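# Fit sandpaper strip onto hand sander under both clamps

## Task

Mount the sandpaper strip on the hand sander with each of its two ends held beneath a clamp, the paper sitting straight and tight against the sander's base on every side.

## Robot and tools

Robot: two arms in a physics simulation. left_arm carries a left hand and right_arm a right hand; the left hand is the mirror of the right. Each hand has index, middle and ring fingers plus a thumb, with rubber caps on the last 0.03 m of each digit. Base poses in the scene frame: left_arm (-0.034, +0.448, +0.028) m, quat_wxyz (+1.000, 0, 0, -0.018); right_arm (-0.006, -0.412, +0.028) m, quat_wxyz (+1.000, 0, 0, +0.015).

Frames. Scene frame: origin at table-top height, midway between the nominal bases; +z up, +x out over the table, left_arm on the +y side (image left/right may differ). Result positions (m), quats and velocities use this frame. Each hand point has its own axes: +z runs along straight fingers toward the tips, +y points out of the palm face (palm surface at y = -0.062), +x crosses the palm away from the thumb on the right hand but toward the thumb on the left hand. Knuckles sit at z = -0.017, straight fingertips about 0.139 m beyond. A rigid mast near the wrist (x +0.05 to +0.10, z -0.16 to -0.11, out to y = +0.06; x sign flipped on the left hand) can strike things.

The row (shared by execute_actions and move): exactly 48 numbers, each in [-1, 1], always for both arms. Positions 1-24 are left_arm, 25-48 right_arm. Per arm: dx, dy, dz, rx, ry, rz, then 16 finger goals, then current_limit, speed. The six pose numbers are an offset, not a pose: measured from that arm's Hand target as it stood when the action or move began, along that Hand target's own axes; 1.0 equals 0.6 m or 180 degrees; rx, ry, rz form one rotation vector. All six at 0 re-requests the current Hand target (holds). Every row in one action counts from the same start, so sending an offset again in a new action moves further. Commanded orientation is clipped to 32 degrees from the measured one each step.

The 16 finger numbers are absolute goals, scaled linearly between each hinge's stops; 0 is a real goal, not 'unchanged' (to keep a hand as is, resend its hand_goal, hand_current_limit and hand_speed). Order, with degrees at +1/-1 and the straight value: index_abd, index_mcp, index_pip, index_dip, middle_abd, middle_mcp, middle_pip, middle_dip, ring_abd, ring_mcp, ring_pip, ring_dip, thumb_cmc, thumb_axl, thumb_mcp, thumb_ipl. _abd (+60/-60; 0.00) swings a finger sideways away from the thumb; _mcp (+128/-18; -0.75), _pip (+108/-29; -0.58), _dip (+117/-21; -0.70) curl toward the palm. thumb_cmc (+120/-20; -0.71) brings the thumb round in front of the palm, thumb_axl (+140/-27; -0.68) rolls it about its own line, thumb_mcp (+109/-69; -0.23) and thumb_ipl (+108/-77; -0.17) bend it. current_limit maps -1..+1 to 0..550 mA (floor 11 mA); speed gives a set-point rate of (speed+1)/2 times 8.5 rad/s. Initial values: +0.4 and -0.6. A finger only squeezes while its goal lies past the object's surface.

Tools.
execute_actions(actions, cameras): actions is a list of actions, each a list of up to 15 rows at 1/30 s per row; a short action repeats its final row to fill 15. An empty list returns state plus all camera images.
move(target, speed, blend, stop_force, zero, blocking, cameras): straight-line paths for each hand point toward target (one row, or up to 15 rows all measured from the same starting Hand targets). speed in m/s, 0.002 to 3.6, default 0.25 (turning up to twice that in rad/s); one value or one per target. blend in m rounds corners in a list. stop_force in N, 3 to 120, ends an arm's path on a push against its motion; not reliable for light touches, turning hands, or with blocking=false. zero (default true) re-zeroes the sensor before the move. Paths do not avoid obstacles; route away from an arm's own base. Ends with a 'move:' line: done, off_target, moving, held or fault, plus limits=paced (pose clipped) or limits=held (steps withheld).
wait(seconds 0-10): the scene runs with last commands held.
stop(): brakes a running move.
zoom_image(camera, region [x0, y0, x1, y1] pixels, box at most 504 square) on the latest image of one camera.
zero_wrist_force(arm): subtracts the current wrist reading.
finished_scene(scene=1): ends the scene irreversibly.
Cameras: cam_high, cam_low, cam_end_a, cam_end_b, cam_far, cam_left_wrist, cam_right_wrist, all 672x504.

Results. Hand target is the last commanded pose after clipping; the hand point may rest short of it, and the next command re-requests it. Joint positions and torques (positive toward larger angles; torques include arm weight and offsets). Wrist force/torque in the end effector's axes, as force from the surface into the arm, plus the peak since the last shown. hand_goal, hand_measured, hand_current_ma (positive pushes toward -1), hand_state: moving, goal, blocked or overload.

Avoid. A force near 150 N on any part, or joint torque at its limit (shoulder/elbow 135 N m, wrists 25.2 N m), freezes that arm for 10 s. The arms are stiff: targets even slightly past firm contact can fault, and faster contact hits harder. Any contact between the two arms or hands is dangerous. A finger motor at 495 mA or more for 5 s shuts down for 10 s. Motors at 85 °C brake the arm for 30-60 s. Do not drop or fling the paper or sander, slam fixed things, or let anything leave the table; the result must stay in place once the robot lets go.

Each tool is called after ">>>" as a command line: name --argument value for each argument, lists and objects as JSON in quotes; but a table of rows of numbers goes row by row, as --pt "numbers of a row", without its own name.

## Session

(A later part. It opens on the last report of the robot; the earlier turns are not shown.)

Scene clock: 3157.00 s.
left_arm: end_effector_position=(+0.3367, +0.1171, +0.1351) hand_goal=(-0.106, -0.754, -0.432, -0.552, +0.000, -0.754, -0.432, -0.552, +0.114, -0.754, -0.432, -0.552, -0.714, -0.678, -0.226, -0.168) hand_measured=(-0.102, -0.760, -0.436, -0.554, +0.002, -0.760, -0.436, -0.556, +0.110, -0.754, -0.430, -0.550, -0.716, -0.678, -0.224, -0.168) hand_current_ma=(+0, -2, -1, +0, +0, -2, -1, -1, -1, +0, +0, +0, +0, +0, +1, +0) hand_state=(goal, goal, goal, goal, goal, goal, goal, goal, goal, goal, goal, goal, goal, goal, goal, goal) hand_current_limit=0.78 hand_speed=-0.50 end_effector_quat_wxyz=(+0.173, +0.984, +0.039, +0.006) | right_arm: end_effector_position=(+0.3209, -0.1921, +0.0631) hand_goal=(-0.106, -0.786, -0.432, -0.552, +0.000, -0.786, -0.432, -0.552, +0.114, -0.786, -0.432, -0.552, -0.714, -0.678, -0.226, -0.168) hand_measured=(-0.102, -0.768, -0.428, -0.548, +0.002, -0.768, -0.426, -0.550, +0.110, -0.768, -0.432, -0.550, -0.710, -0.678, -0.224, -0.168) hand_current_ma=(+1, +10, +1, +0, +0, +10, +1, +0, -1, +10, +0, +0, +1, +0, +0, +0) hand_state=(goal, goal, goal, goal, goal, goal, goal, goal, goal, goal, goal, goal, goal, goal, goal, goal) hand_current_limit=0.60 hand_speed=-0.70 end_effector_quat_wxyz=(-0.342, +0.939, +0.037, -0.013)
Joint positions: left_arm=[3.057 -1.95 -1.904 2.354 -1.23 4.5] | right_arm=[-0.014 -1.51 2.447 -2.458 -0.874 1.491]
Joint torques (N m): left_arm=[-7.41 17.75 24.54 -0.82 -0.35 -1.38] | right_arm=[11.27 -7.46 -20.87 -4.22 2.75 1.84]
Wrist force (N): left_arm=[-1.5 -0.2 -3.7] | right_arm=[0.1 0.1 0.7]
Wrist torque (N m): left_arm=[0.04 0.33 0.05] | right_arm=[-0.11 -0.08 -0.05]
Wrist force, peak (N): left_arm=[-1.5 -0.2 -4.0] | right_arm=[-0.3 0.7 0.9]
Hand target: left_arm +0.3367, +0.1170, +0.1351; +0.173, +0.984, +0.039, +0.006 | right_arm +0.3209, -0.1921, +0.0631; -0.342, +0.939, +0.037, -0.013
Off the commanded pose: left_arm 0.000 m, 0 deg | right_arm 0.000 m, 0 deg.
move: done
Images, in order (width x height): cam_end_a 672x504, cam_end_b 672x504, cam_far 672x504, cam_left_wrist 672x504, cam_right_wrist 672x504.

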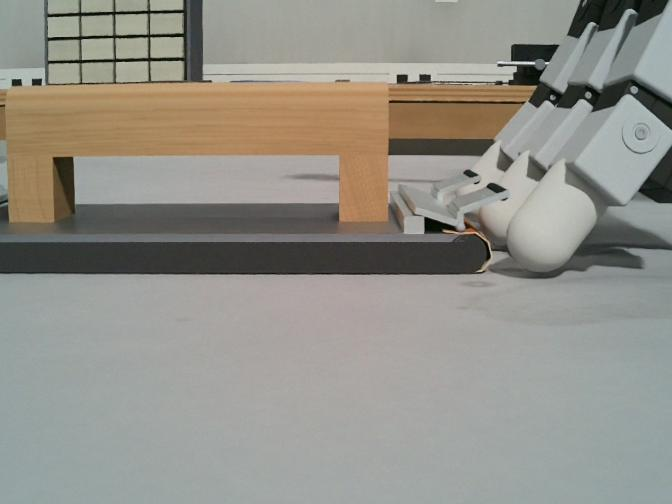

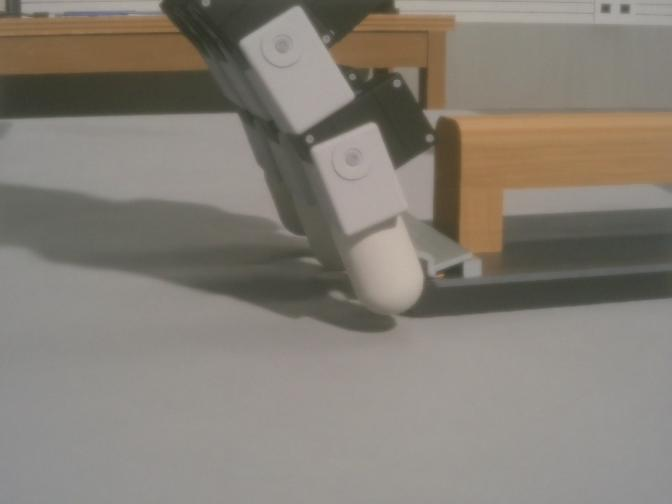

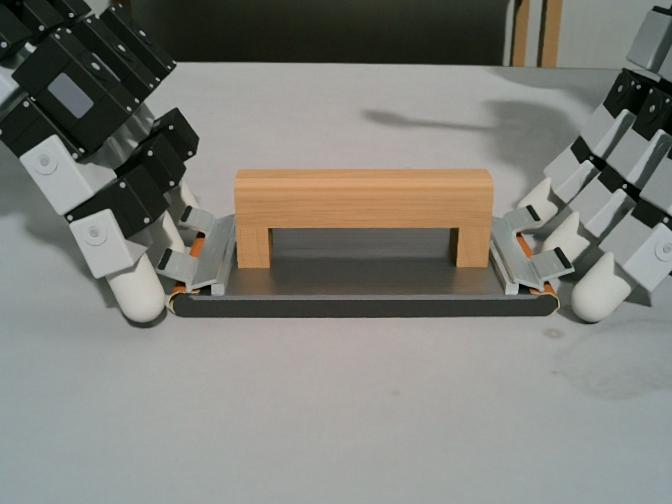

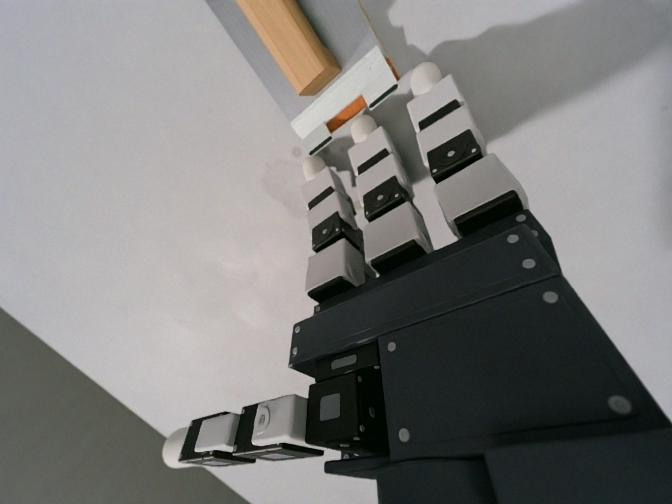

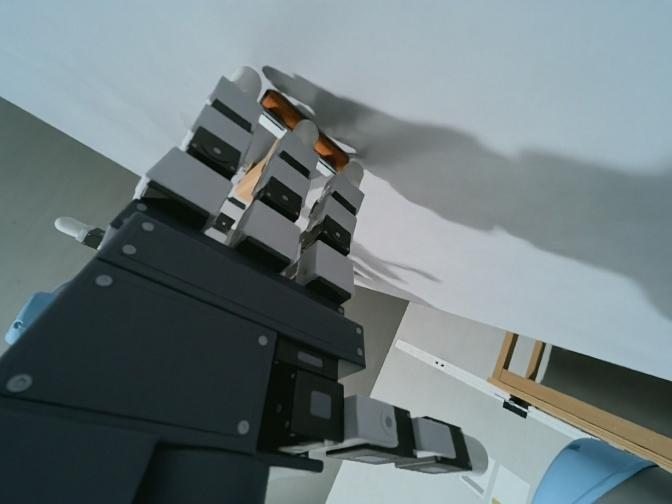

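>>> move --target '[0,0.0141,0.00513,0,0,0,-0.105,-0.753,-0.431,-0.551,0,-0.753,-0.431,-0.551,0.115,-0.753,-0.431,-0.551,-0.714,-0.678,-0.226,-0.168,0.78,-0.5,0,-0.00766,0.00643,0,0,0,-0.105,-0.785,-0.431,-0.551,0,-0.785,-0.431,-0.551,0.115,-0.785,-0.431,-0.551,-0.714,-0.678,-0.226,-0.168,0.6,-0.7]' --speed 0.02 --cameras '["cam_far","cam_end_a"]'

>>> zoom_image --camera "cam_far" --region '[60, 170, 260, 330]'

>>> zoom_image --camera "cam_end_a" --region '[380, 140, 670, 300]'

Scene clock: 3166.30 s.
left_arm: end_effector_position=(+0.3374, +0.1081, +0.1351) hand_goal=(-0.106, -0.754, -0.432, -0.552, +0.000, -0.754, -0.432, -0.552, +0.114, -0.754, -0.432, -0.552, -0.714, -0.678, -0.226, -0.168) hand_measured=(-0.104, -0.766, -0.436, -0.554, +0.002, -0.790, -0.434, -0.536, +0.110, -0.754, -0.430, -0.550, -0.716, -0.678, -0.224, -0.168) hand_current_ma=(+0, -6, -1, +0, +0, -41, +0, +10, -1, +0, +0, +0, +0, +0, +1, +0) hand_state=(goal, goal, goal, goal, goal, blocked, goal, goal, goal, goal, goal, goal, goal, goal, goal, goal) hand_current_limit=0.78 hand_speed=-0.50 end_effector_quat_wxyz=(+0.173, +0.984, +0.039, +0.006) | right_arm: end_effector_position=(+0.3205, -0.1861, +0.0631) hand_goal=(-0.106, -0.786, -0.432, -0.552, +0.000, -0.786, -0.432, -0.552, +0.114, -0.786, -0.432, -0.552, -0.714, -0.678, -0.226, -0.168) hand_measured=(-0.118, -0.768, -0.426, -0.548, +0.002, -0.760, -0.416, -0.542, +0.110, -0.768, -0.432, -0.550, -0.710, -0.678, -0.224, -0.168) hand_current_ma=(-3, +10, +1, +0, +0, +19, +8, +3, -1, +10, +0, +0, +1, +0, +0, +0) hand_state=(goal, goal, goal, goal, goal, blocked, goal, goal, goal, goal, goal, goal, goal, goal, goal, goal) hand_current_limit=0.60 hand_speed=-0.70 end_effector_quat_wxyz=(-0.342, +0.939, +0.037, -0.013)
Joint positions: left_arm=[3.032 -1.958 -1.889 2.355 -1.232 4.474] | right_arm=[0.003 -1.501 2.444 -2.477 -0.873 1.513]
Joint torques (N m): left_arm=[-10.94 13.93 23.48 0.73 0.92 -1.18] | right_arm=[11.43 -5.25 -19.46 -4.58 2.97 1.82]
Wrist force (N): left_arm=[-1.5 -5.0 -19.0] | right_arm=[-0.9 0.7 -5.4]
Wrist torque (N m): left_arm=[1.36 0.03 0.15] | right_arm=[0.20 -0.04 -0.10]
Wrist force, peak (N): left_arm=[-1.5 -5.0 -19.0] | right_arm=[-0.9 0.7 -5.4]
Hand target: left_arm +0.3374, +0.1081, +0.1351; +0.173, +0.984, +0.039, +0.006 | right_arm +0.3205, -0.1861, +0.0631; -0.342, +0.939, +0.037, -0.013
Off the commanded pose: left_arm 0.000 m, 0 deg | right_arm 0.000 m, 0 deg.
move: done
Images, in order (width x height): cam_end_a 672x504, cam_far 672x504.

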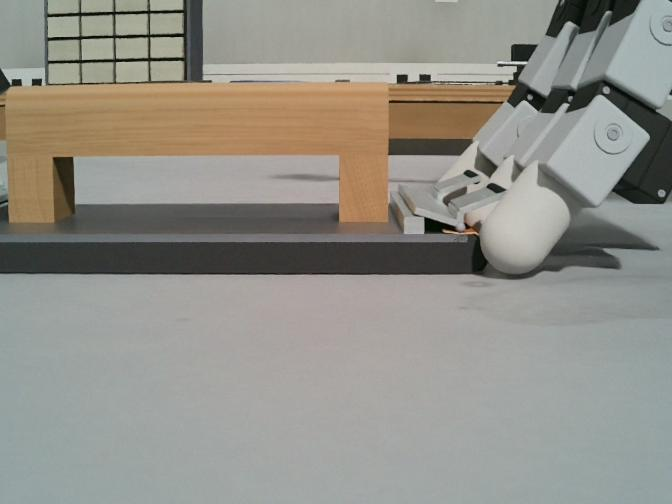

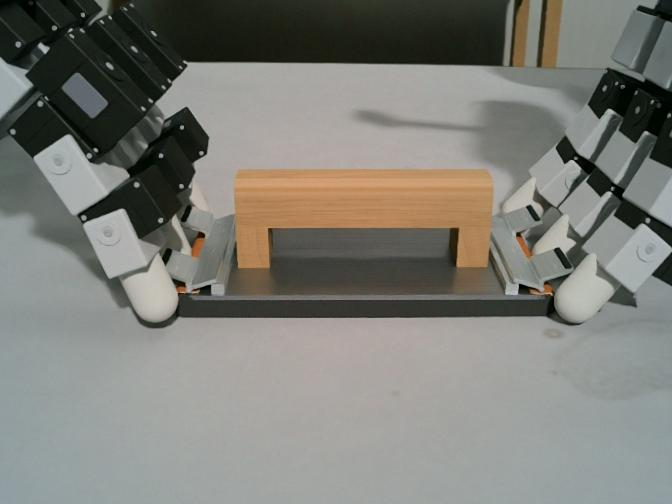

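Scaled by 2.520 from the camera's 672x504 image, which has a finer 960x720 frame.

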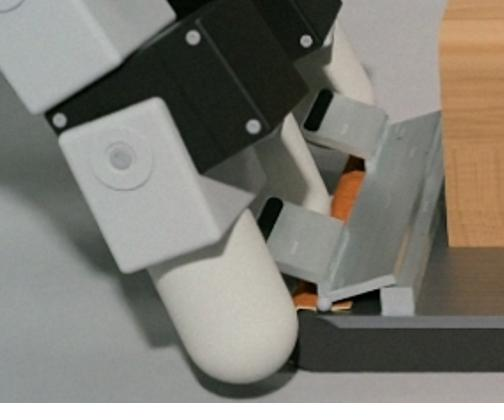

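Scaled by 1.738 from the camera's 672x504 image, which has a finer 960x720 frame.

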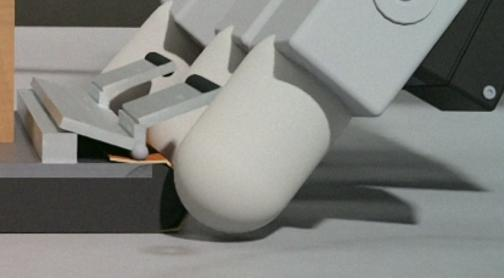

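>>> move --target '[0,0.0087,0.0005,0,0,0,-0.105,-0.753,-0.431,-0.551,0,-0.753,-0.431,-0.551,0.115,-0.753,-0.431,-0.551,-0.714,-0.678,-0.226,-0.168,0.78,-0.5,0,-0.00638,0.00536,0,0,0,-0.105,-0.785,-0.431,-0.551,0,-0.785,-0.431,-0.551,0.115,-0.785,-0.431,-0.551,-0.714,-0.678,-0.226,-0.168,0.6,-0.7]' --speed 0.02 --cameras '["cam_far","cam_end_a","cam_end_b"]'

>>> zoom_image --camera "cam_far" --region '[60, 170, 260, 330]'

>>> zoom_image --camera "cam_end_a" --region '[380, 140, 670, 300]'

Scene clock: 3175.77 s.
left_arm: end_effector_position=(+0.3378, +0.1031, +0.1366) hand_goal=(-0.106, -0.754, -0.432, -0.552, +0.000, -0.754, -0.432, -0.552, +0.114, -0.754, -0.432, -0.552, -0.714, -0.678, -0.226, -0.168) hand_measured=(-0.108, -0.788, -0.446, -0.556, +0.004, -0.830, -0.428, -0.512, +0.110, -0.754, -0.430, -0.550, -0.716, -0.678, -0.224, -0.168) hand_current_ma=(+0, -34, -6, -1, +0, -139, +1, +44, -1, +0, +0, +0, +0, +0, +1, +0) hand_state=(goal, blocked, goal, goal, goal, blocked, goal, blocked, goal, goal, goal, goal, goal, goal, goal, goal) hand_current_limit=0.78 hand_speed=-0.50 end_effector_quat_wxyz=(+0.173, +0.984, +0.039, +0.006) | right_arm: end_effector_position=(+0.3201, -0.1811, +0.0631) hand_goal=(-0.106, -0.786, -0.432, -0.552, +0.000, -0.786, -0.432, -0.552, +0.114, -0.786, -0.432, -0.552, -0.714, -0.678, -0.226, -0.168) hand_measured=(-0.126, -0.762, -0.420, -0.546, -0.002, -0.770, -0.376, -0.508, +0.110, -0.768, -0.432, -0.550, -0.710, -0.678, -0.224, -0.168) hand_current_ma=(-8, +17, +5, +1, +0, +8, +69, +44, -1, +10, +0, +0, +1, +0, +0, +0) hand_state=(goal, blocked, goal, goal, goal, goal, blocked, blocked, goal, goal, goal, goal, goal, goal, goal, goal) hand_current_limit=0.60 hand_speed=-0.70 end_effector_quat_wxyz=(-0.342, +0.939, +0.037, -0.013)
Joint positions: left_arm=[3.018 -1.96 -1.878 2.352 -1.233 4.46] | right_arm=[0.017 -1.494 2.441 -2.493 -0.873 1.531]
Joint torques (N m): left_arm=[-14.67 8.41 21.86 -0.58 1.81 -1.36] | right_arm=[16.86 4.39 -10.91 -1.09 1.51 1.62]
Wrist force (N): left_arm=[-1.1 -10.0 -34.8] | right_arm=[-0.9 -6.1 -37.2]
Wrist torque (N m): left_arm=[2.80 -0.23 0.22] | right_arm=[2.61 0.51 -0.24]
Wrist force, peak (N): left_arm=[-1.1 -10.1 -35.5] | right_arm=[-1.1 -6.3 -37.6]
Hand target: left_arm +0.3378, +0.1031, +0.1366; +0.173, +0.984, +0.039, +0.006 | right_arm +0.3201, -0.1811, +0.0631; -0.342, +0.939, +0.037, -0.013
Off the commanded pose: left_arm 0.000 m, 0 deg | right_arm 0.000 m, 0 deg.
move: done
Images, in order (width x height): cam_end_a 672x504, cam_end_b 672x504, cam_far 672x504.

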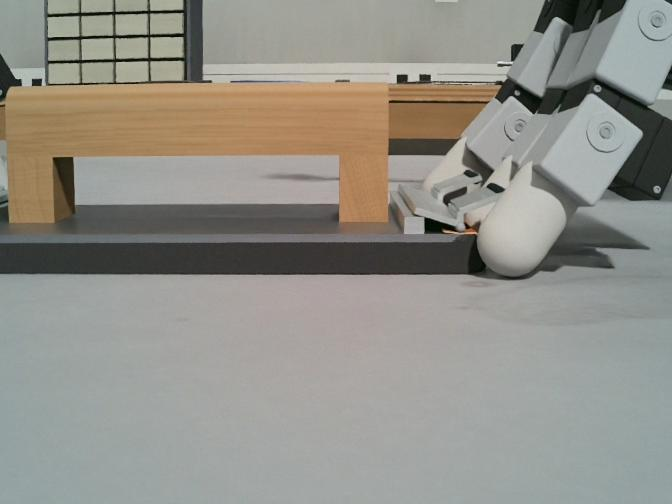

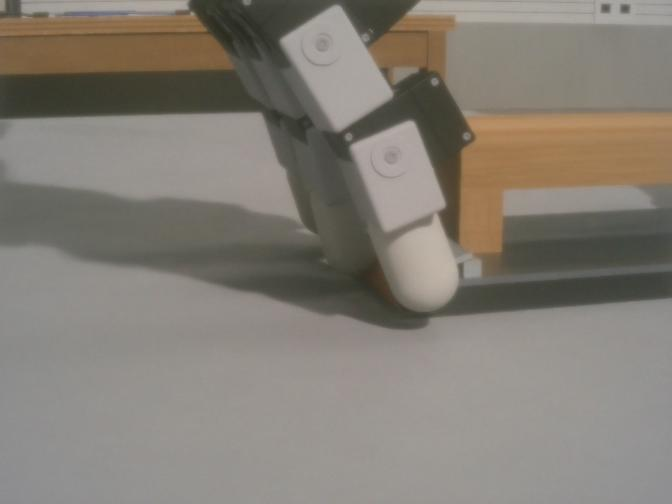

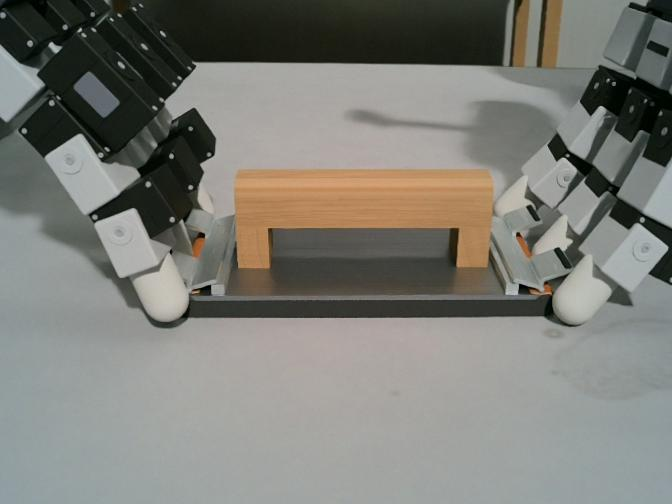

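Scaled by 2.520 from the camera's 672x504 image, which has a finer 960x720 frame.

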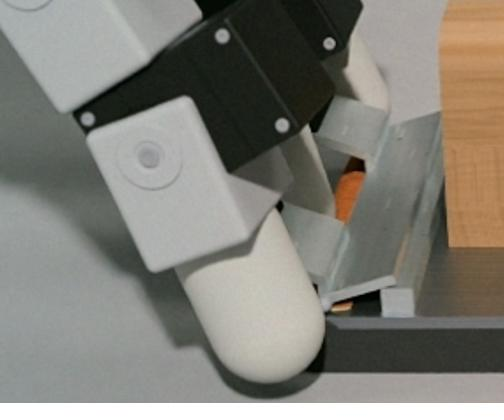

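Scaled by 1.738 from the camera's 672x504 image, which has a finer 960x720 frame.

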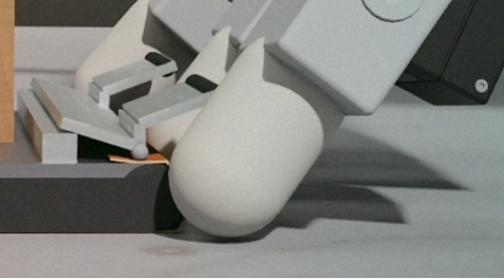

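>>> move --target '[0,-0.03917,-0.01425,0,0,0,-0.105,-0.753,-0.431,-0.551,0,-0.753,-0.431,-0.551,0.115,-0.753,-0.431,-0.551,-0.714,-0.678,-0.226,-0.168,0.78,-0.5,0,0.03192,-0.02679,0,0,0,-0.105,-0.785,-0.431,-0.551,0,-0.785,-0.431,-0.551,0.115,-0.785,-0.431,-0.551,-0.714,-0.678,-0.226,-0.168,0.6,-0.7]' --speed 0.05 --cameras '["cam_far","cam_end_a","cam_end_b"]'

>>> zoom_image --camera "cam_far" --region '[120, 190, 290, 330]'

>>> zoom_image --camera "cam_end_a" --region '[380, 140, 670, 300]'

>>> zoom_image --camera "cam_end_b" --region '[290, 170, 510, 340]'

Scene clock: 3184.30 s.
left_arm: end_effector_position=(+0.3358, +0.1279, +0.1366) hand_goal=(-0.106, -0.754, -0.432, -0.552, +0.000, -0.754, -0.432, -0.552, +0.114, -0.754, -0.432, -0.552, -0.714, -0.678, -0.226, -0.168) hand_measured=(-0.108, -0.762, -0.436, -0.556, +0.002, -0.762, -0.432, -0.550, +0.110, -0.754, -0.430, -0.550, -0.716, -0.678, -0.224, -0.168) hand_current_ma=(+0, -3, -1, +0, +0, -3, +0, +0, -1, +0, +0, +0, +0, +0, +1, +0) hand_state=(goal, goal, goal, goal, goal, goal, goal, goal, goal, goal, goal, goal, goal, goal, goal, goal) hand_current_limit=0.78 hand_speed=-0.50 end_effector_quat_wxyz=(+0.173, +0.984, +0.039, +0.006) | right_arm: end_effector_position=(+0.3220, -0.2060, +0.0631) hand_goal=(-0.106, -0.786, -0.432, -0.552, +0.000, -0.786, -0.432, -0.552, +0.114, -0.786, -0.432, -0.552, -0.714, -0.678, -0.226, -0.168) hand_measured=(-0.110, -0.770, -0.428, -0.550, +0.002, -0.776, -0.426, -0.550, +0.110, -0.768, -0.432, -0.550, -0.710, -0.678, -0.224, -0.168) hand_current_ma=(+0, +7, +1, +0, +0, +4, +1, +0, +0, +10, +0, +0, +1, +0, +0, +0) hand_state=(goal, goal, goal, goal, goal, goal, goal, goal, goal, goal, goal, goal, goal, goal, goal, goal) hand_current_limit=0.60 hand_speed=-0.70 end_effector_quat_wxyz=(-0.342, +0.939, +0.037, -0.013)
Joint positions: left_arm=[3.087 -1.938 -1.921 2.348 -1.228 4.532] | right_arm=[-0.052 -1.528 2.453 -2.413 -0.877 1.441]
Joint torques (N m): left_arm=[10.62 44.89 0.33 -3.91 2.36 1.9] | right_arm=[-10.3 -26.62 -6.8 -1.5 -0.62 -1.44]
Wrist force (N): left_arm=[-1.8 -0.2 -3.6] | right_arm=[0.0 0.4 0.6]
Wrist torque (N m): left_arm=[0.03 0.36 -0.09] | right_arm=[-0.07 -0.06 0.08]
Wrist force, peak (N): left_arm=[-1.1 -10.0 -35.6] | right_arm=[-1.0 -6.5 -38.5]
Hand target: left_arm +0.3358, +0.1280, +0.1366; +0.173, +0.984, +0.039, +0.006 | right_arm +0.3220, -0.2060, +0.0631; -0.342, +0.939, +0.037, -0.013
Off the commanded pose: left_arm 0.000 m, 0 deg | right_arm 0.000 m, 0 deg.
move: done
Images, in order (width x height): cam_end_a 672x504, cam_end_b 672x504, cam_far 672x504.

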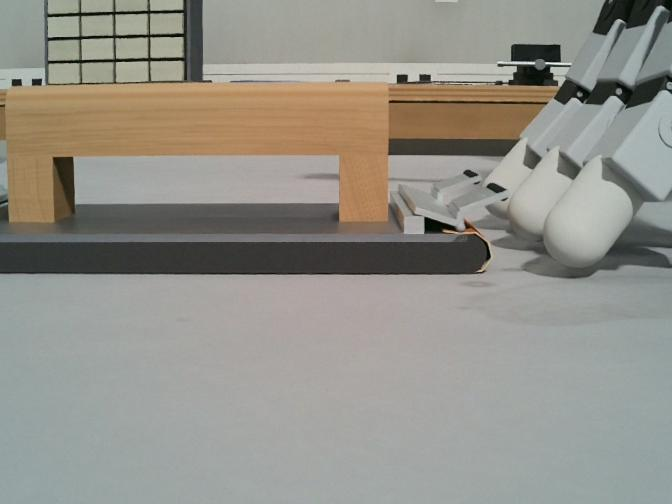

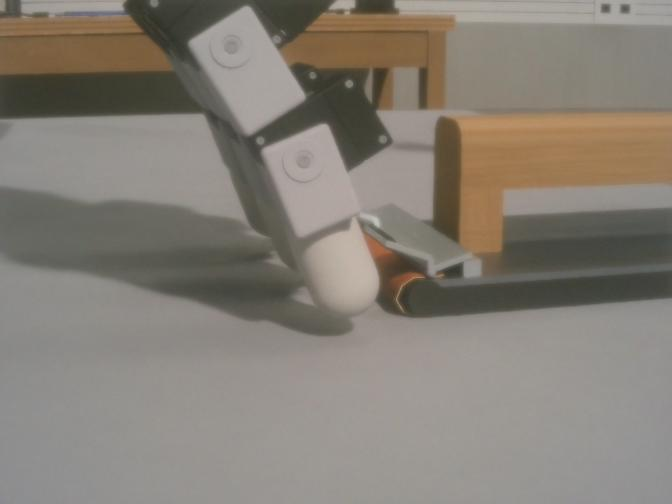

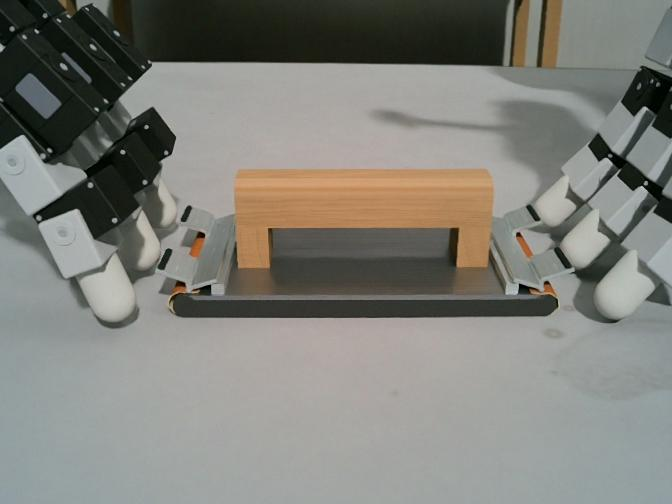

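Scaled by 2.965 from the camera's 672x504 image, which has a finer 960x720 frame.

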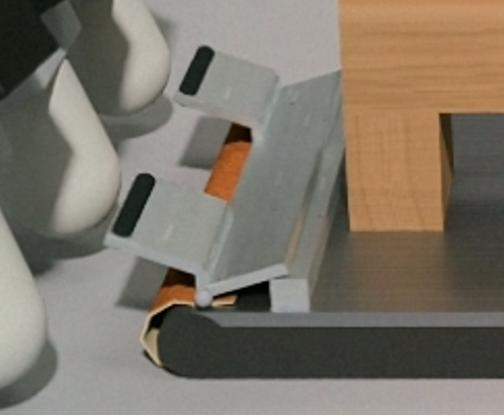

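Scaled by 1.738 from the camera's 672x504 image, which has a finer 960x720 frame.

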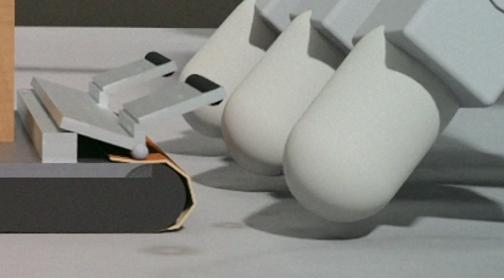

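Scaled by 2.291 from the camera's 672x504 image, which has a finer 960x720 frame.

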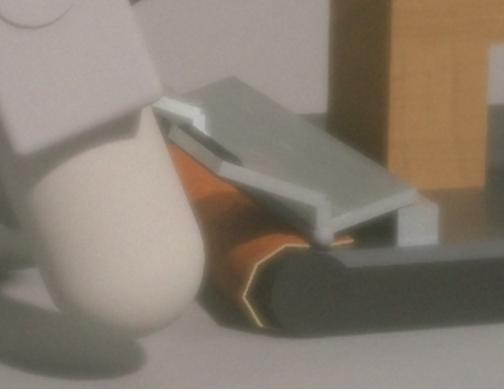

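>>> zoom_image --camera "cam_far" --region '[155, 275, 215, 325]'

>>> zoom_image --camera "cam_far" --region '[510, 275, 570, 325]'

>>> zoom_image --camera "cam_end_b" --region '[380, 260, 480, 340]'

>>> zoom_image --camera "cam_end_a" --region '[440, 200, 520, 290]'

Scaled by 8.400 from the camera's 672x504 image, which has a finer 960x720 frame.

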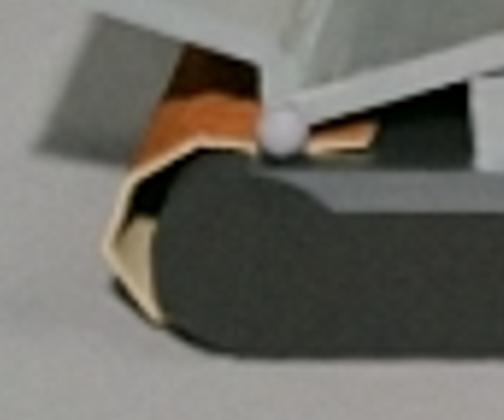

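Scaled by 8.400 from the camera's 672x504 image, which has a finer 960x720 frame.

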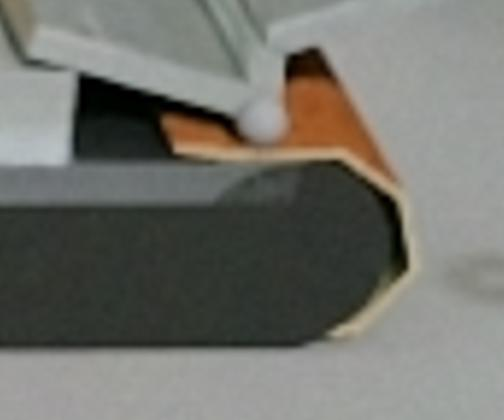

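Scaled by 5.040 from the camera's 672x504 image, which has a finer 960x720 frame.

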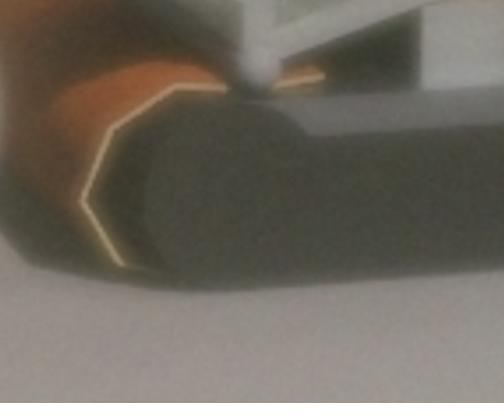

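Scaled by 5.600 from the camera's 672x504 image, which has a finer 960x720 frame.

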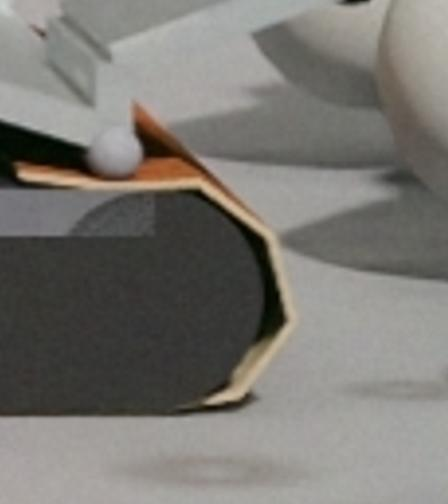

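>>> move --target '[0,0.0337,0.00977,0,0,0,-0.105,-0.753,-0.431,-0.551,0,-0.753,-0.431,-0.551,0.115,-0.753,-0.431,-0.551,-0.714,-0.678,-0.226,-0.168,0.78,-0.5,0,-0.0217,0.01822,0,0,0,0,-0.785,-0.431,-0.551,0,-0.785,-0.431,-0.551,0,-0.785,-0.431,-0.551,-0.714,-0.678,-0.226,-0.168,0.6,-0.7]' --speed 0.03 --cameras '["cam_far","cam_end_b","cam_right_wrist"]'

>>> zoom_image --camera "cam_far" --region '[100, 190, 260, 330]'

>>> zoom_image --camera "cam_right_wrist" --region '[210, 40, 390, 200]'

Scene clock: 3243.20 s.
left_arm: end_effector_position=(+0.3375, +0.1071, +0.1380) hand_goal=(-0.106, -0.754, -0.432, -0.552, +0.000, -0.754, -0.432, -0.552, +0.114, -0.754, -0.432, -0.552, -0.714, -0.678, -0.226, -0.168) hand_measured=(-0.112, -0.770, -0.440, -0.556, +0.002, -0.790, -0.434, -0.538, +0.110, -0.754, -0.430, -0.550, -0.716, -0.678, -0.224, -0.168) hand_current_ma=(-1, -11, -2, +0, +0, -39, +0, +8, -1, +0, +0, +0, +0, +0, +1, +0) hand_state=(goal, goal, goal, goal, goal, blocked, goal, goal, goal, goal, goal, goal, goal, goal, goal, goal) hand_current_limit=0.78 hand_speed=-0.50 end_effector_quat_wxyz=(+0.173, +0.984, +0.039, +0.006) | right_arm: end_effector_position=(+0.3207, -0.1891, +0.0631) hand_goal=(+0.000, -0.786, -0.432, -0.552, +0.000, -0.786, -0.432, -0.552, +0.000, -0.786, -0.432, -0.552, -0.714, -0.678, -0.226, -0.168) hand_measured=(-0.004, -0.742, -0.410, -0.544, +0.002, -0.770, -0.426, -0.550, +0.012, -0.750, -0.416, -0.546, -0.710, -0.678, -0.224, -0.168) hand_current_ma=(+0, +49, +12, +2, +0, +8, +1, +0, +3, +35, +7, +1, +1, +0, +0, +0) hand_state=(goal, blocked, blocked, goal, goal, goal, goal, goal, goal, blocked, goal, goal, goal, goal, goal, goal) hand_current_limit=0.60 hand_speed=-0.70 end_effector_quat_wxyz=(-0.342, +0.939, +0.037, -0.013)
Joint positions: left_arm=[3.029 -1.954 -1.884 2.348 -1.232 4.471] | right_arm=[-0.005 -1.505 2.445 -2.467 -0.874 1.502]
Joint torques (N m): left_arm=[-11.18 14.58 22.28 -2.34 0.63 -1.47] | right_arm=[12.98 -5.31 -20.06 -3.76 3.56 1.8]
Wrist force (N): left_arm=[-1.0 -5.3 -17.2] | right_arm=[0.3 3.9 -2.5]
Wrist torque (N m): left_arm=[1.30 0.08 0.16] | right_arm=[-0.13 0.03 0.03]
Wrist force, peak (N): left_arm=[-1.1 -5.0 -17.7] | right_arm=[0.4 3.4 -3.3]
Hand target: left_arm +0.3375, +0.1071, +0.1380; +0.173, +0.984, +0.039, +0.006 | right_arm +0.3207, -0.1891, +0.0631; -0.342, +0.939, +0.037, -0.013
Off the commanded pose: left_arm 0.000 m, 0 deg | right_arm 0.000 m, 0 deg.
move: done
Images, in order (width x height): cam_end_b 672x504, cam_far 672x504, cam_right_wrist 672x504.

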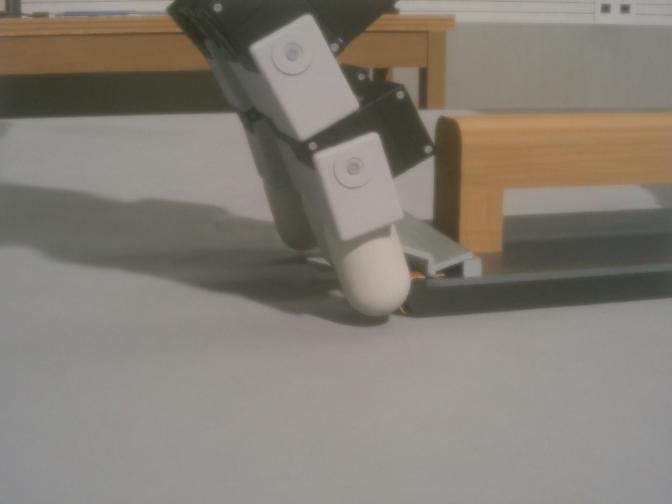

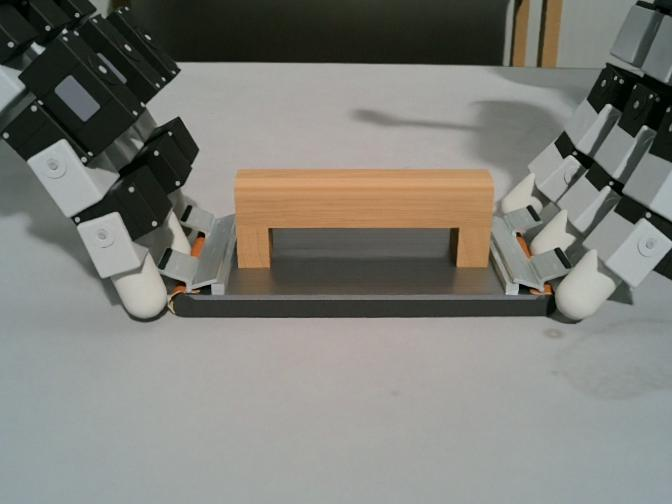

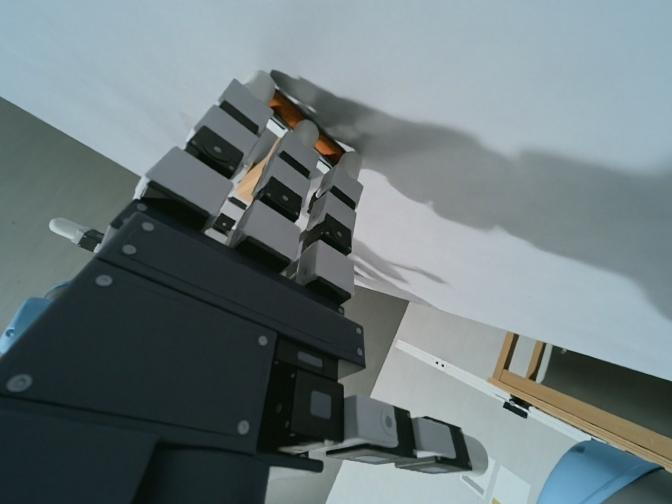

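Scaled by 3.150 from the camera's 672x504 image, which has a finer 960x720 frame.

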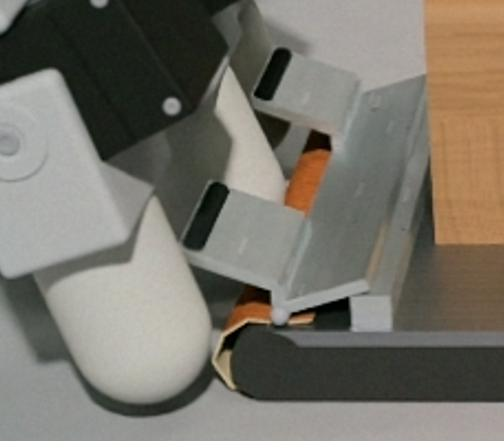

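Scaled by 2.800 from the camera's 672x504 image, which has a finer 960x720 frame.

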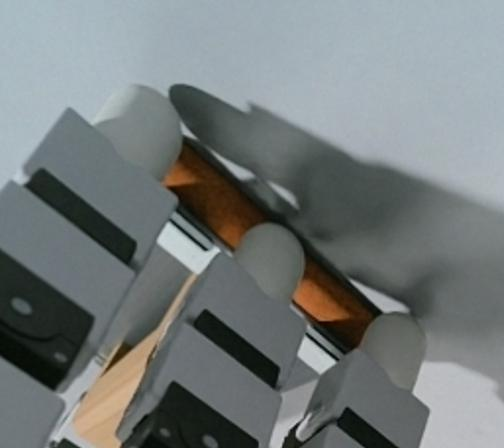

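>>> move --pt "0 0 0 0 0 0 -0.105 -0.753 -0.431 -0.551 0 -0.753 -0.431 -0.551 0.115 -0.753 -0.431 -0.551 -0.714 -0.678 -0.226 -0.168 0.78 -0.5 0 0.00445 -0.01026 0 0 0 0 -0.771 -0.431 0.174 0 -0.785 -0.431 -0.551 0 -0.771 -0.431 0.174 -0.714 -0.678 -0.226 -0.168 0.8 -0.7" --pt "0 0.01253 0.00456 0 0 0 -0.105 -0.753 -0.431 -0.551 0 -0.753 -0.431 -0.551 0.115 -0.753 -0.431 -0.551 -0.714 -0.678 -0.226 -0.168 0.78 -0.5 0 -0.02109 0.01117 0 0 0 0 -0.771 -0.431 0.174 0 -0.785 -0.431 -0.551 0 -0.771 -0.431 0.174 -0.714 -0.678 -0.226 -0.168 0.8 -0.7" --speed 0.025 --cameras '["cam_far","cam_end_b","cam_right_wrist"]'

>>> zoom_image --camera "cam_far" --region '[100, 190, 260, 330]'

>>> zoom_image --camera "cam_end_b" --region '[330, 220, 480, 340]'

Scene clock: 3288.33 s.
left_arm: end_effector_position=(+0.3381, +0.0991, +0.1380) hand_goal=(-0.106, -0.754, -0.432, -0.552, +0.000, -0.754, -0.432, -0.552, +0.114, -0.754, -0.432, -0.552, -0.714, -0.678, -0.226, -0.168) hand_measured=(-0.124, -0.784, -0.446, -0.556, +0.002, -0.846, -0.412, -0.478, +0.110, -0.754, -0.430, -0.550, -0.716, -0.678, -0.224, -0.168) hand_current_ma=(-8, -29, -7, -1, +0, -192, +13, +121, -1, +0, +0, +0, +0, +0, +1, +0) hand_state=(goal, blocked, goal, goal, goal, blocked, blocked, blocked, goal, goal, goal, goal, goal, goal, goal, goal) hand_current_limit=0.78 hand_speed=-0.50 end_effector_quat_wxyz=(+0.173, +0.984, +0.039, +0.006) | right_arm: end_effector_position=(+0.3196, -0.1751, +0.0661) hand_goal=(+0.000, -0.772, -0.432, +0.174, +0.000, -0.786, -0.432, -0.552, +0.000, -0.772, -0.432, +0.174, -0.714, -0.678, -0.226, -0.168) hand_measured=(-0.004, -0.754, -0.426, +0.170, -0.006, -0.814, -0.304, -0.432, +0.004, -0.754, -0.426, +0.170, -0.710, -0.678, -0.224, -0.168) hand_current_ma=(+0, +9, +1, +0, -1, -22, +286, +262, +0, +10, +1, +0, +1, +0, +0, +0) hand_state=(goal, goal, goal, goal, goal, blocked, blocked, blocked, goal, goal, goal, goal, goal, goal, goal, goal) hand_current_limit=0.80 hand_speed=-0.70 end_effector_quat_wxyz=(-0.342, +0.939, +0.037, -0.013)
Joint positions: left_arm=[3.008 -1.962 -1.87 2.349 -1.234 4.449] | right_arm=[0.034 -1.495 2.434 -2.499 -0.873 1.553]
Joint torques (N m): left_arm=[-16.54 5.93 21.21 2.11 2.32 -1.6] | right_arm=[18.53 10.56 -3.9 1.36 -2.99 1.56]
Wrist force (N): left_arm=[-0.2 -12.4 -41.8] | right_arm=[-0.3 -14.8 -57.1]
Wrist torque (N m): left_arm=[3.40 -0.35 0.34] | right_arm=[4.29 1.23 -0.41]
Wrist force, peak (N): left_arm=[-0.2 -11.9 -42.7] | right_arm=[-0.2 -15.6 -58.2]
Hand target: left_arm +0.3381, +0.0991, +0.1380; +0.173, +0.984, +0.039, +0.006 | right_arm +0.3196, -0.1751, +0.0661; -0.342, +0.939, +0.037, -0.013
Off the commanded pose: left_arm 0.000 m, 0 deg | right_arm 0.000 m, 0 deg.
move: done
Images, in order (width x height): cam_end_b 672x504, cam_far 672x504, cam_right_wrist 672x504.

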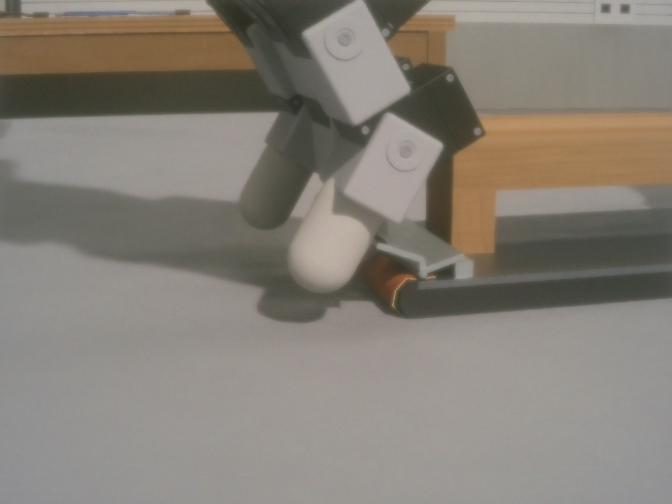

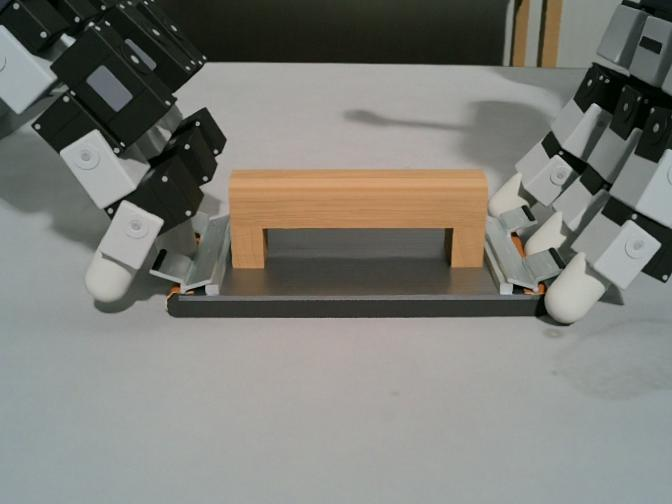

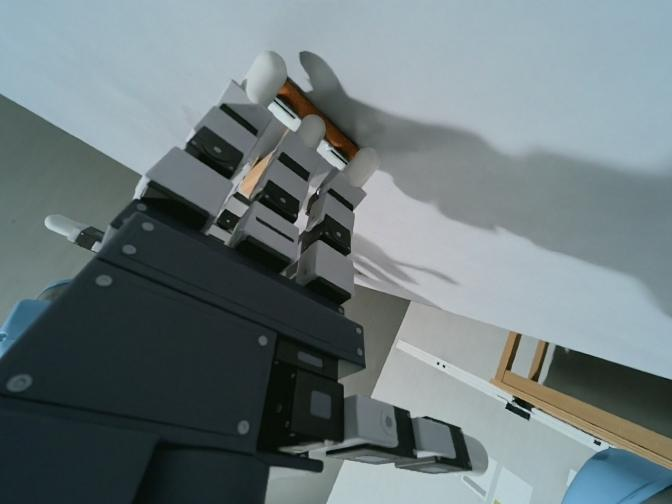

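Scaled by 3.150 from the camera's 672x504 image, which has a finer 960x720 frame.

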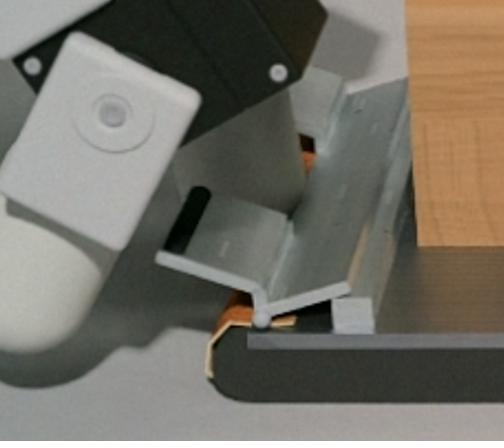

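Scaled by 3.360 from the camera's 672x504 image, which has a finer 960x720 frame.

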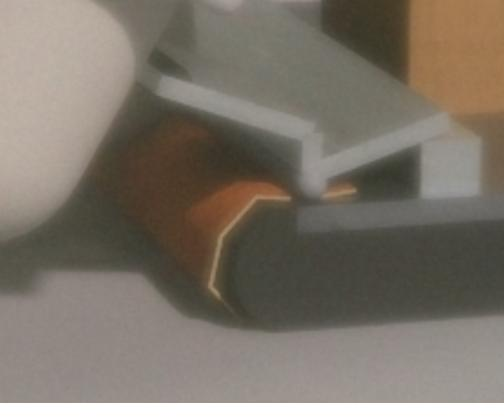

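>>> move --target '[0,-0.03917,-0.01425,0,0,0,-0.105,-0.753,-0.431,-0.551,0,-0.753,-0.431,-0.551,0.115,-0.753,-0.431,-0.551,-0.714,-0.678,-0.226,-0.168,0.78,-0.5,0,0.03192,-0.02679,0,0,0,0,-0.771,-0.431,0.174,0,-0.785,-0.431,-0.551,0,-0.771,-0.431,0.174,-0.714,-0.678,-0.226,-0.168,0.8,-0.7]' --speed 0.05 --cameras '["cam_far","cam_end_a","cam_end_b"]'

>>> zoom_image --camera "cam_far" --region '[155, 275, 215, 325]'

>>> zoom_image --camera "cam_far" --region '[510, 275, 570, 325]'

>>> zoom_image --camera "cam_end_b" --region '[380, 260, 480, 340]'

>>> zoom_image --camera "cam_end_a" --region '[440, 200, 520, 290]'

Scene clock: 3298.27 s.
left_arm: end_effector_position=(+0.3362, +0.1240, +0.1380) hand_goal=(-0.106, -0.754, -0.432, -0.552, +0.000, -0.754, -0.432, -0.552, +0.114, -0.754, -0.432, -0.552, -0.714, -0.678, -0.226, -0.168) hand_measured=(-0.108, -0.762, -0.436, -0.556, +0.002, -0.762, -0.430, -0.550, +0.110, -0.754, -0.430, -0.550, -0.716, -0.678, -0.224, -0.168) hand_current_ma=(+0, -3, -1, -1, +0, -3, +0, +0, -1, +0, +0, +0, +0, +0, +1, +0) hand_state=(goal, goal, goal, goal, goal, goal, goal, goal, goal, goal, goal, goal, goal, goal, goal, goal) hand_current_limit=0.78 hand_speed=-0.50 end_effector_quat_wxyz=(+0.173, +0.984, +0.039, +0.006) | right_arm: end_effector_position=(+0.3215, -0.2000, +0.0660) hand_goal=(+0.000, -0.772, -0.432, +0.174, +0.000, -0.786, -0.432, -0.552, +0.000, -0.772, -0.432, +0.174, -0.714, -0.678, -0.226, -0.168) hand_measured=(-0.004, -0.754, -0.426, +0.170, +0.000, -0.780, -0.426, -0.550, +0.004, -0.754, -0.426, +0.170, -0.710, -0.678, -0.224, -0.168) hand_current_ma=(+0, +9, +1, +0, +0, +1, +1, +0, +0, +10, +1, +0, +1, +0, +0, +0) hand_state=(goal, goal, goal, goal, goal, goal, goal, goal, goal, goal, goal, goal, goal, goal, goal, goal) hand_current_limit=0.80 hand_speed=-0.70 end_effector_quat_wxyz=(-0.342, +0.939, +0.037, -0.013)
Joint positions: left_arm=[3.076 -1.939 -1.913 2.345 -1.229 4.521] | right_arm=[-0.035 -1.529 2.447 -2.421 -0.876 1.463]
Joint torques (N m): left_arm=[11.16 44.85 -0.5 -3.64 2.69 1.84] | right_arm=[-10.46 -26.73 -6.25 -1.87 -0.46 -1.77]
Wrist force (N): left_arm=[-1.6 -0.3 -4.0] | right_arm=[0.1 0.4 0.7]
Wrist torque (N m): left_arm=[0.06 0.34 -0.07] | right_arm=[-0.06 -0.07 0.09]
Wrist force, peak (N): left_arm=[-0.1 -12.3 -42.9] | right_arm=[-0.3 -15.9 -58.4]
Hand target: left_arm +0.3362, +0.1240, +0.1380; +0.173, +0.984, +0.039, +0.006 | right_arm +0.3216, -0.2000, +0.0661; -0.342, +0.939, +0.037, -0.013
Off the commanded pose: left_arm 0.000 m, 0 deg | right_arm 0.000 m, 0 deg.
move: done
Images, in order (width x height): cam_end_a 672x504, cam_end_b 672x504, cam_far 672x504.

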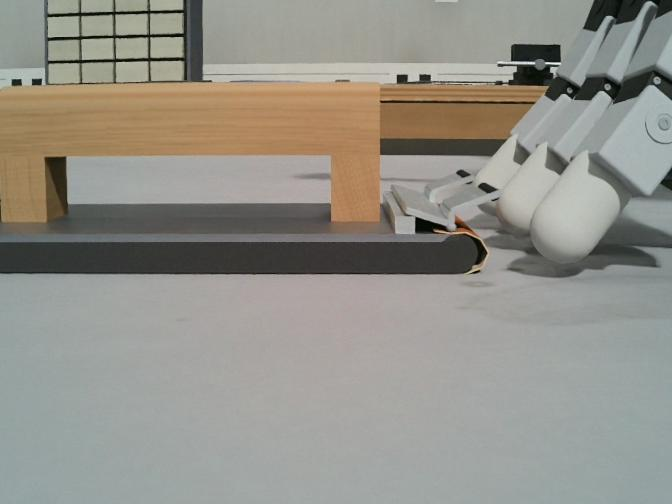

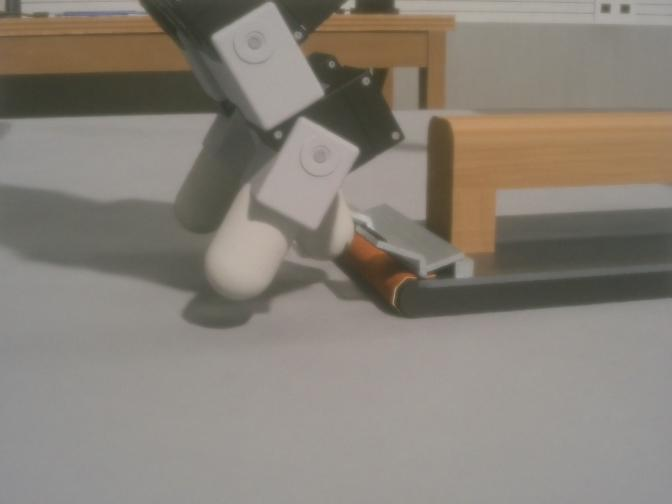

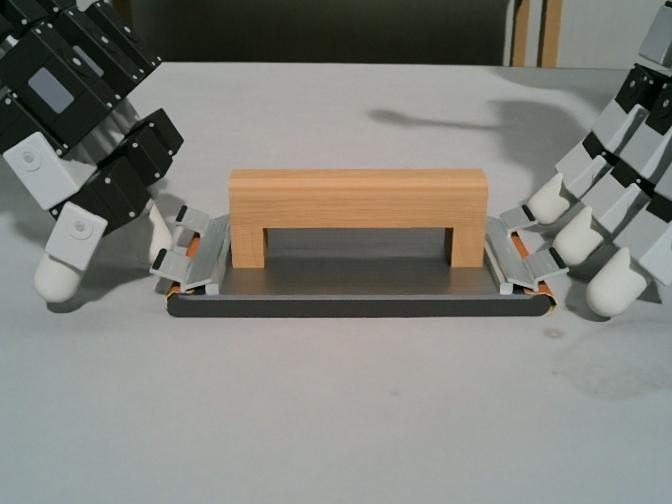

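Scaled by 8.400 from the camera's 672x504 image, which has a finer 960x720 frame.

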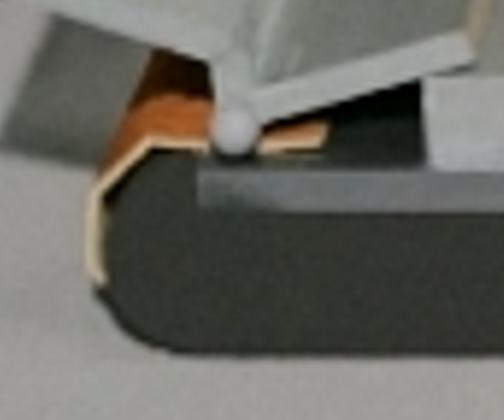

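Scaled by 8.400 from the camera's 672x504 image, which has a finer 960x720 frame.

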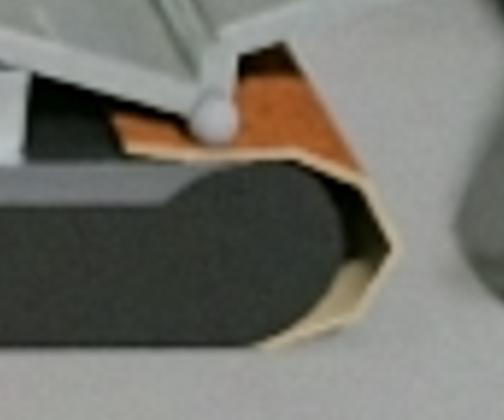

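Scaled by 5.040 from the camera's 672x504 image, which has a finer 960x720 frame.

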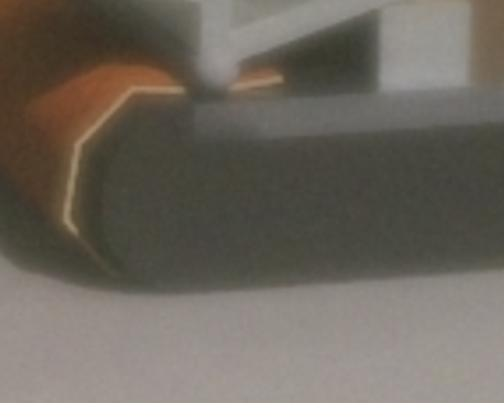

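Scaled by 5.600 from the camera's 672x504 image, which has a finer 960x720 frame.

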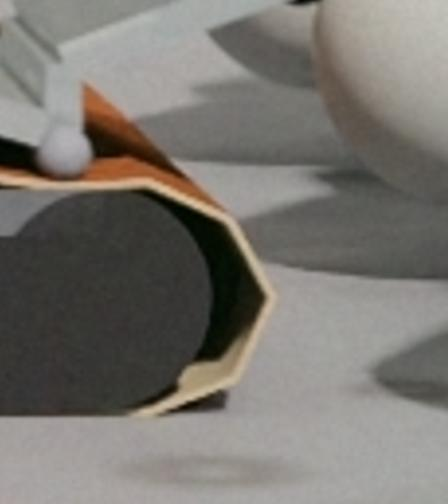

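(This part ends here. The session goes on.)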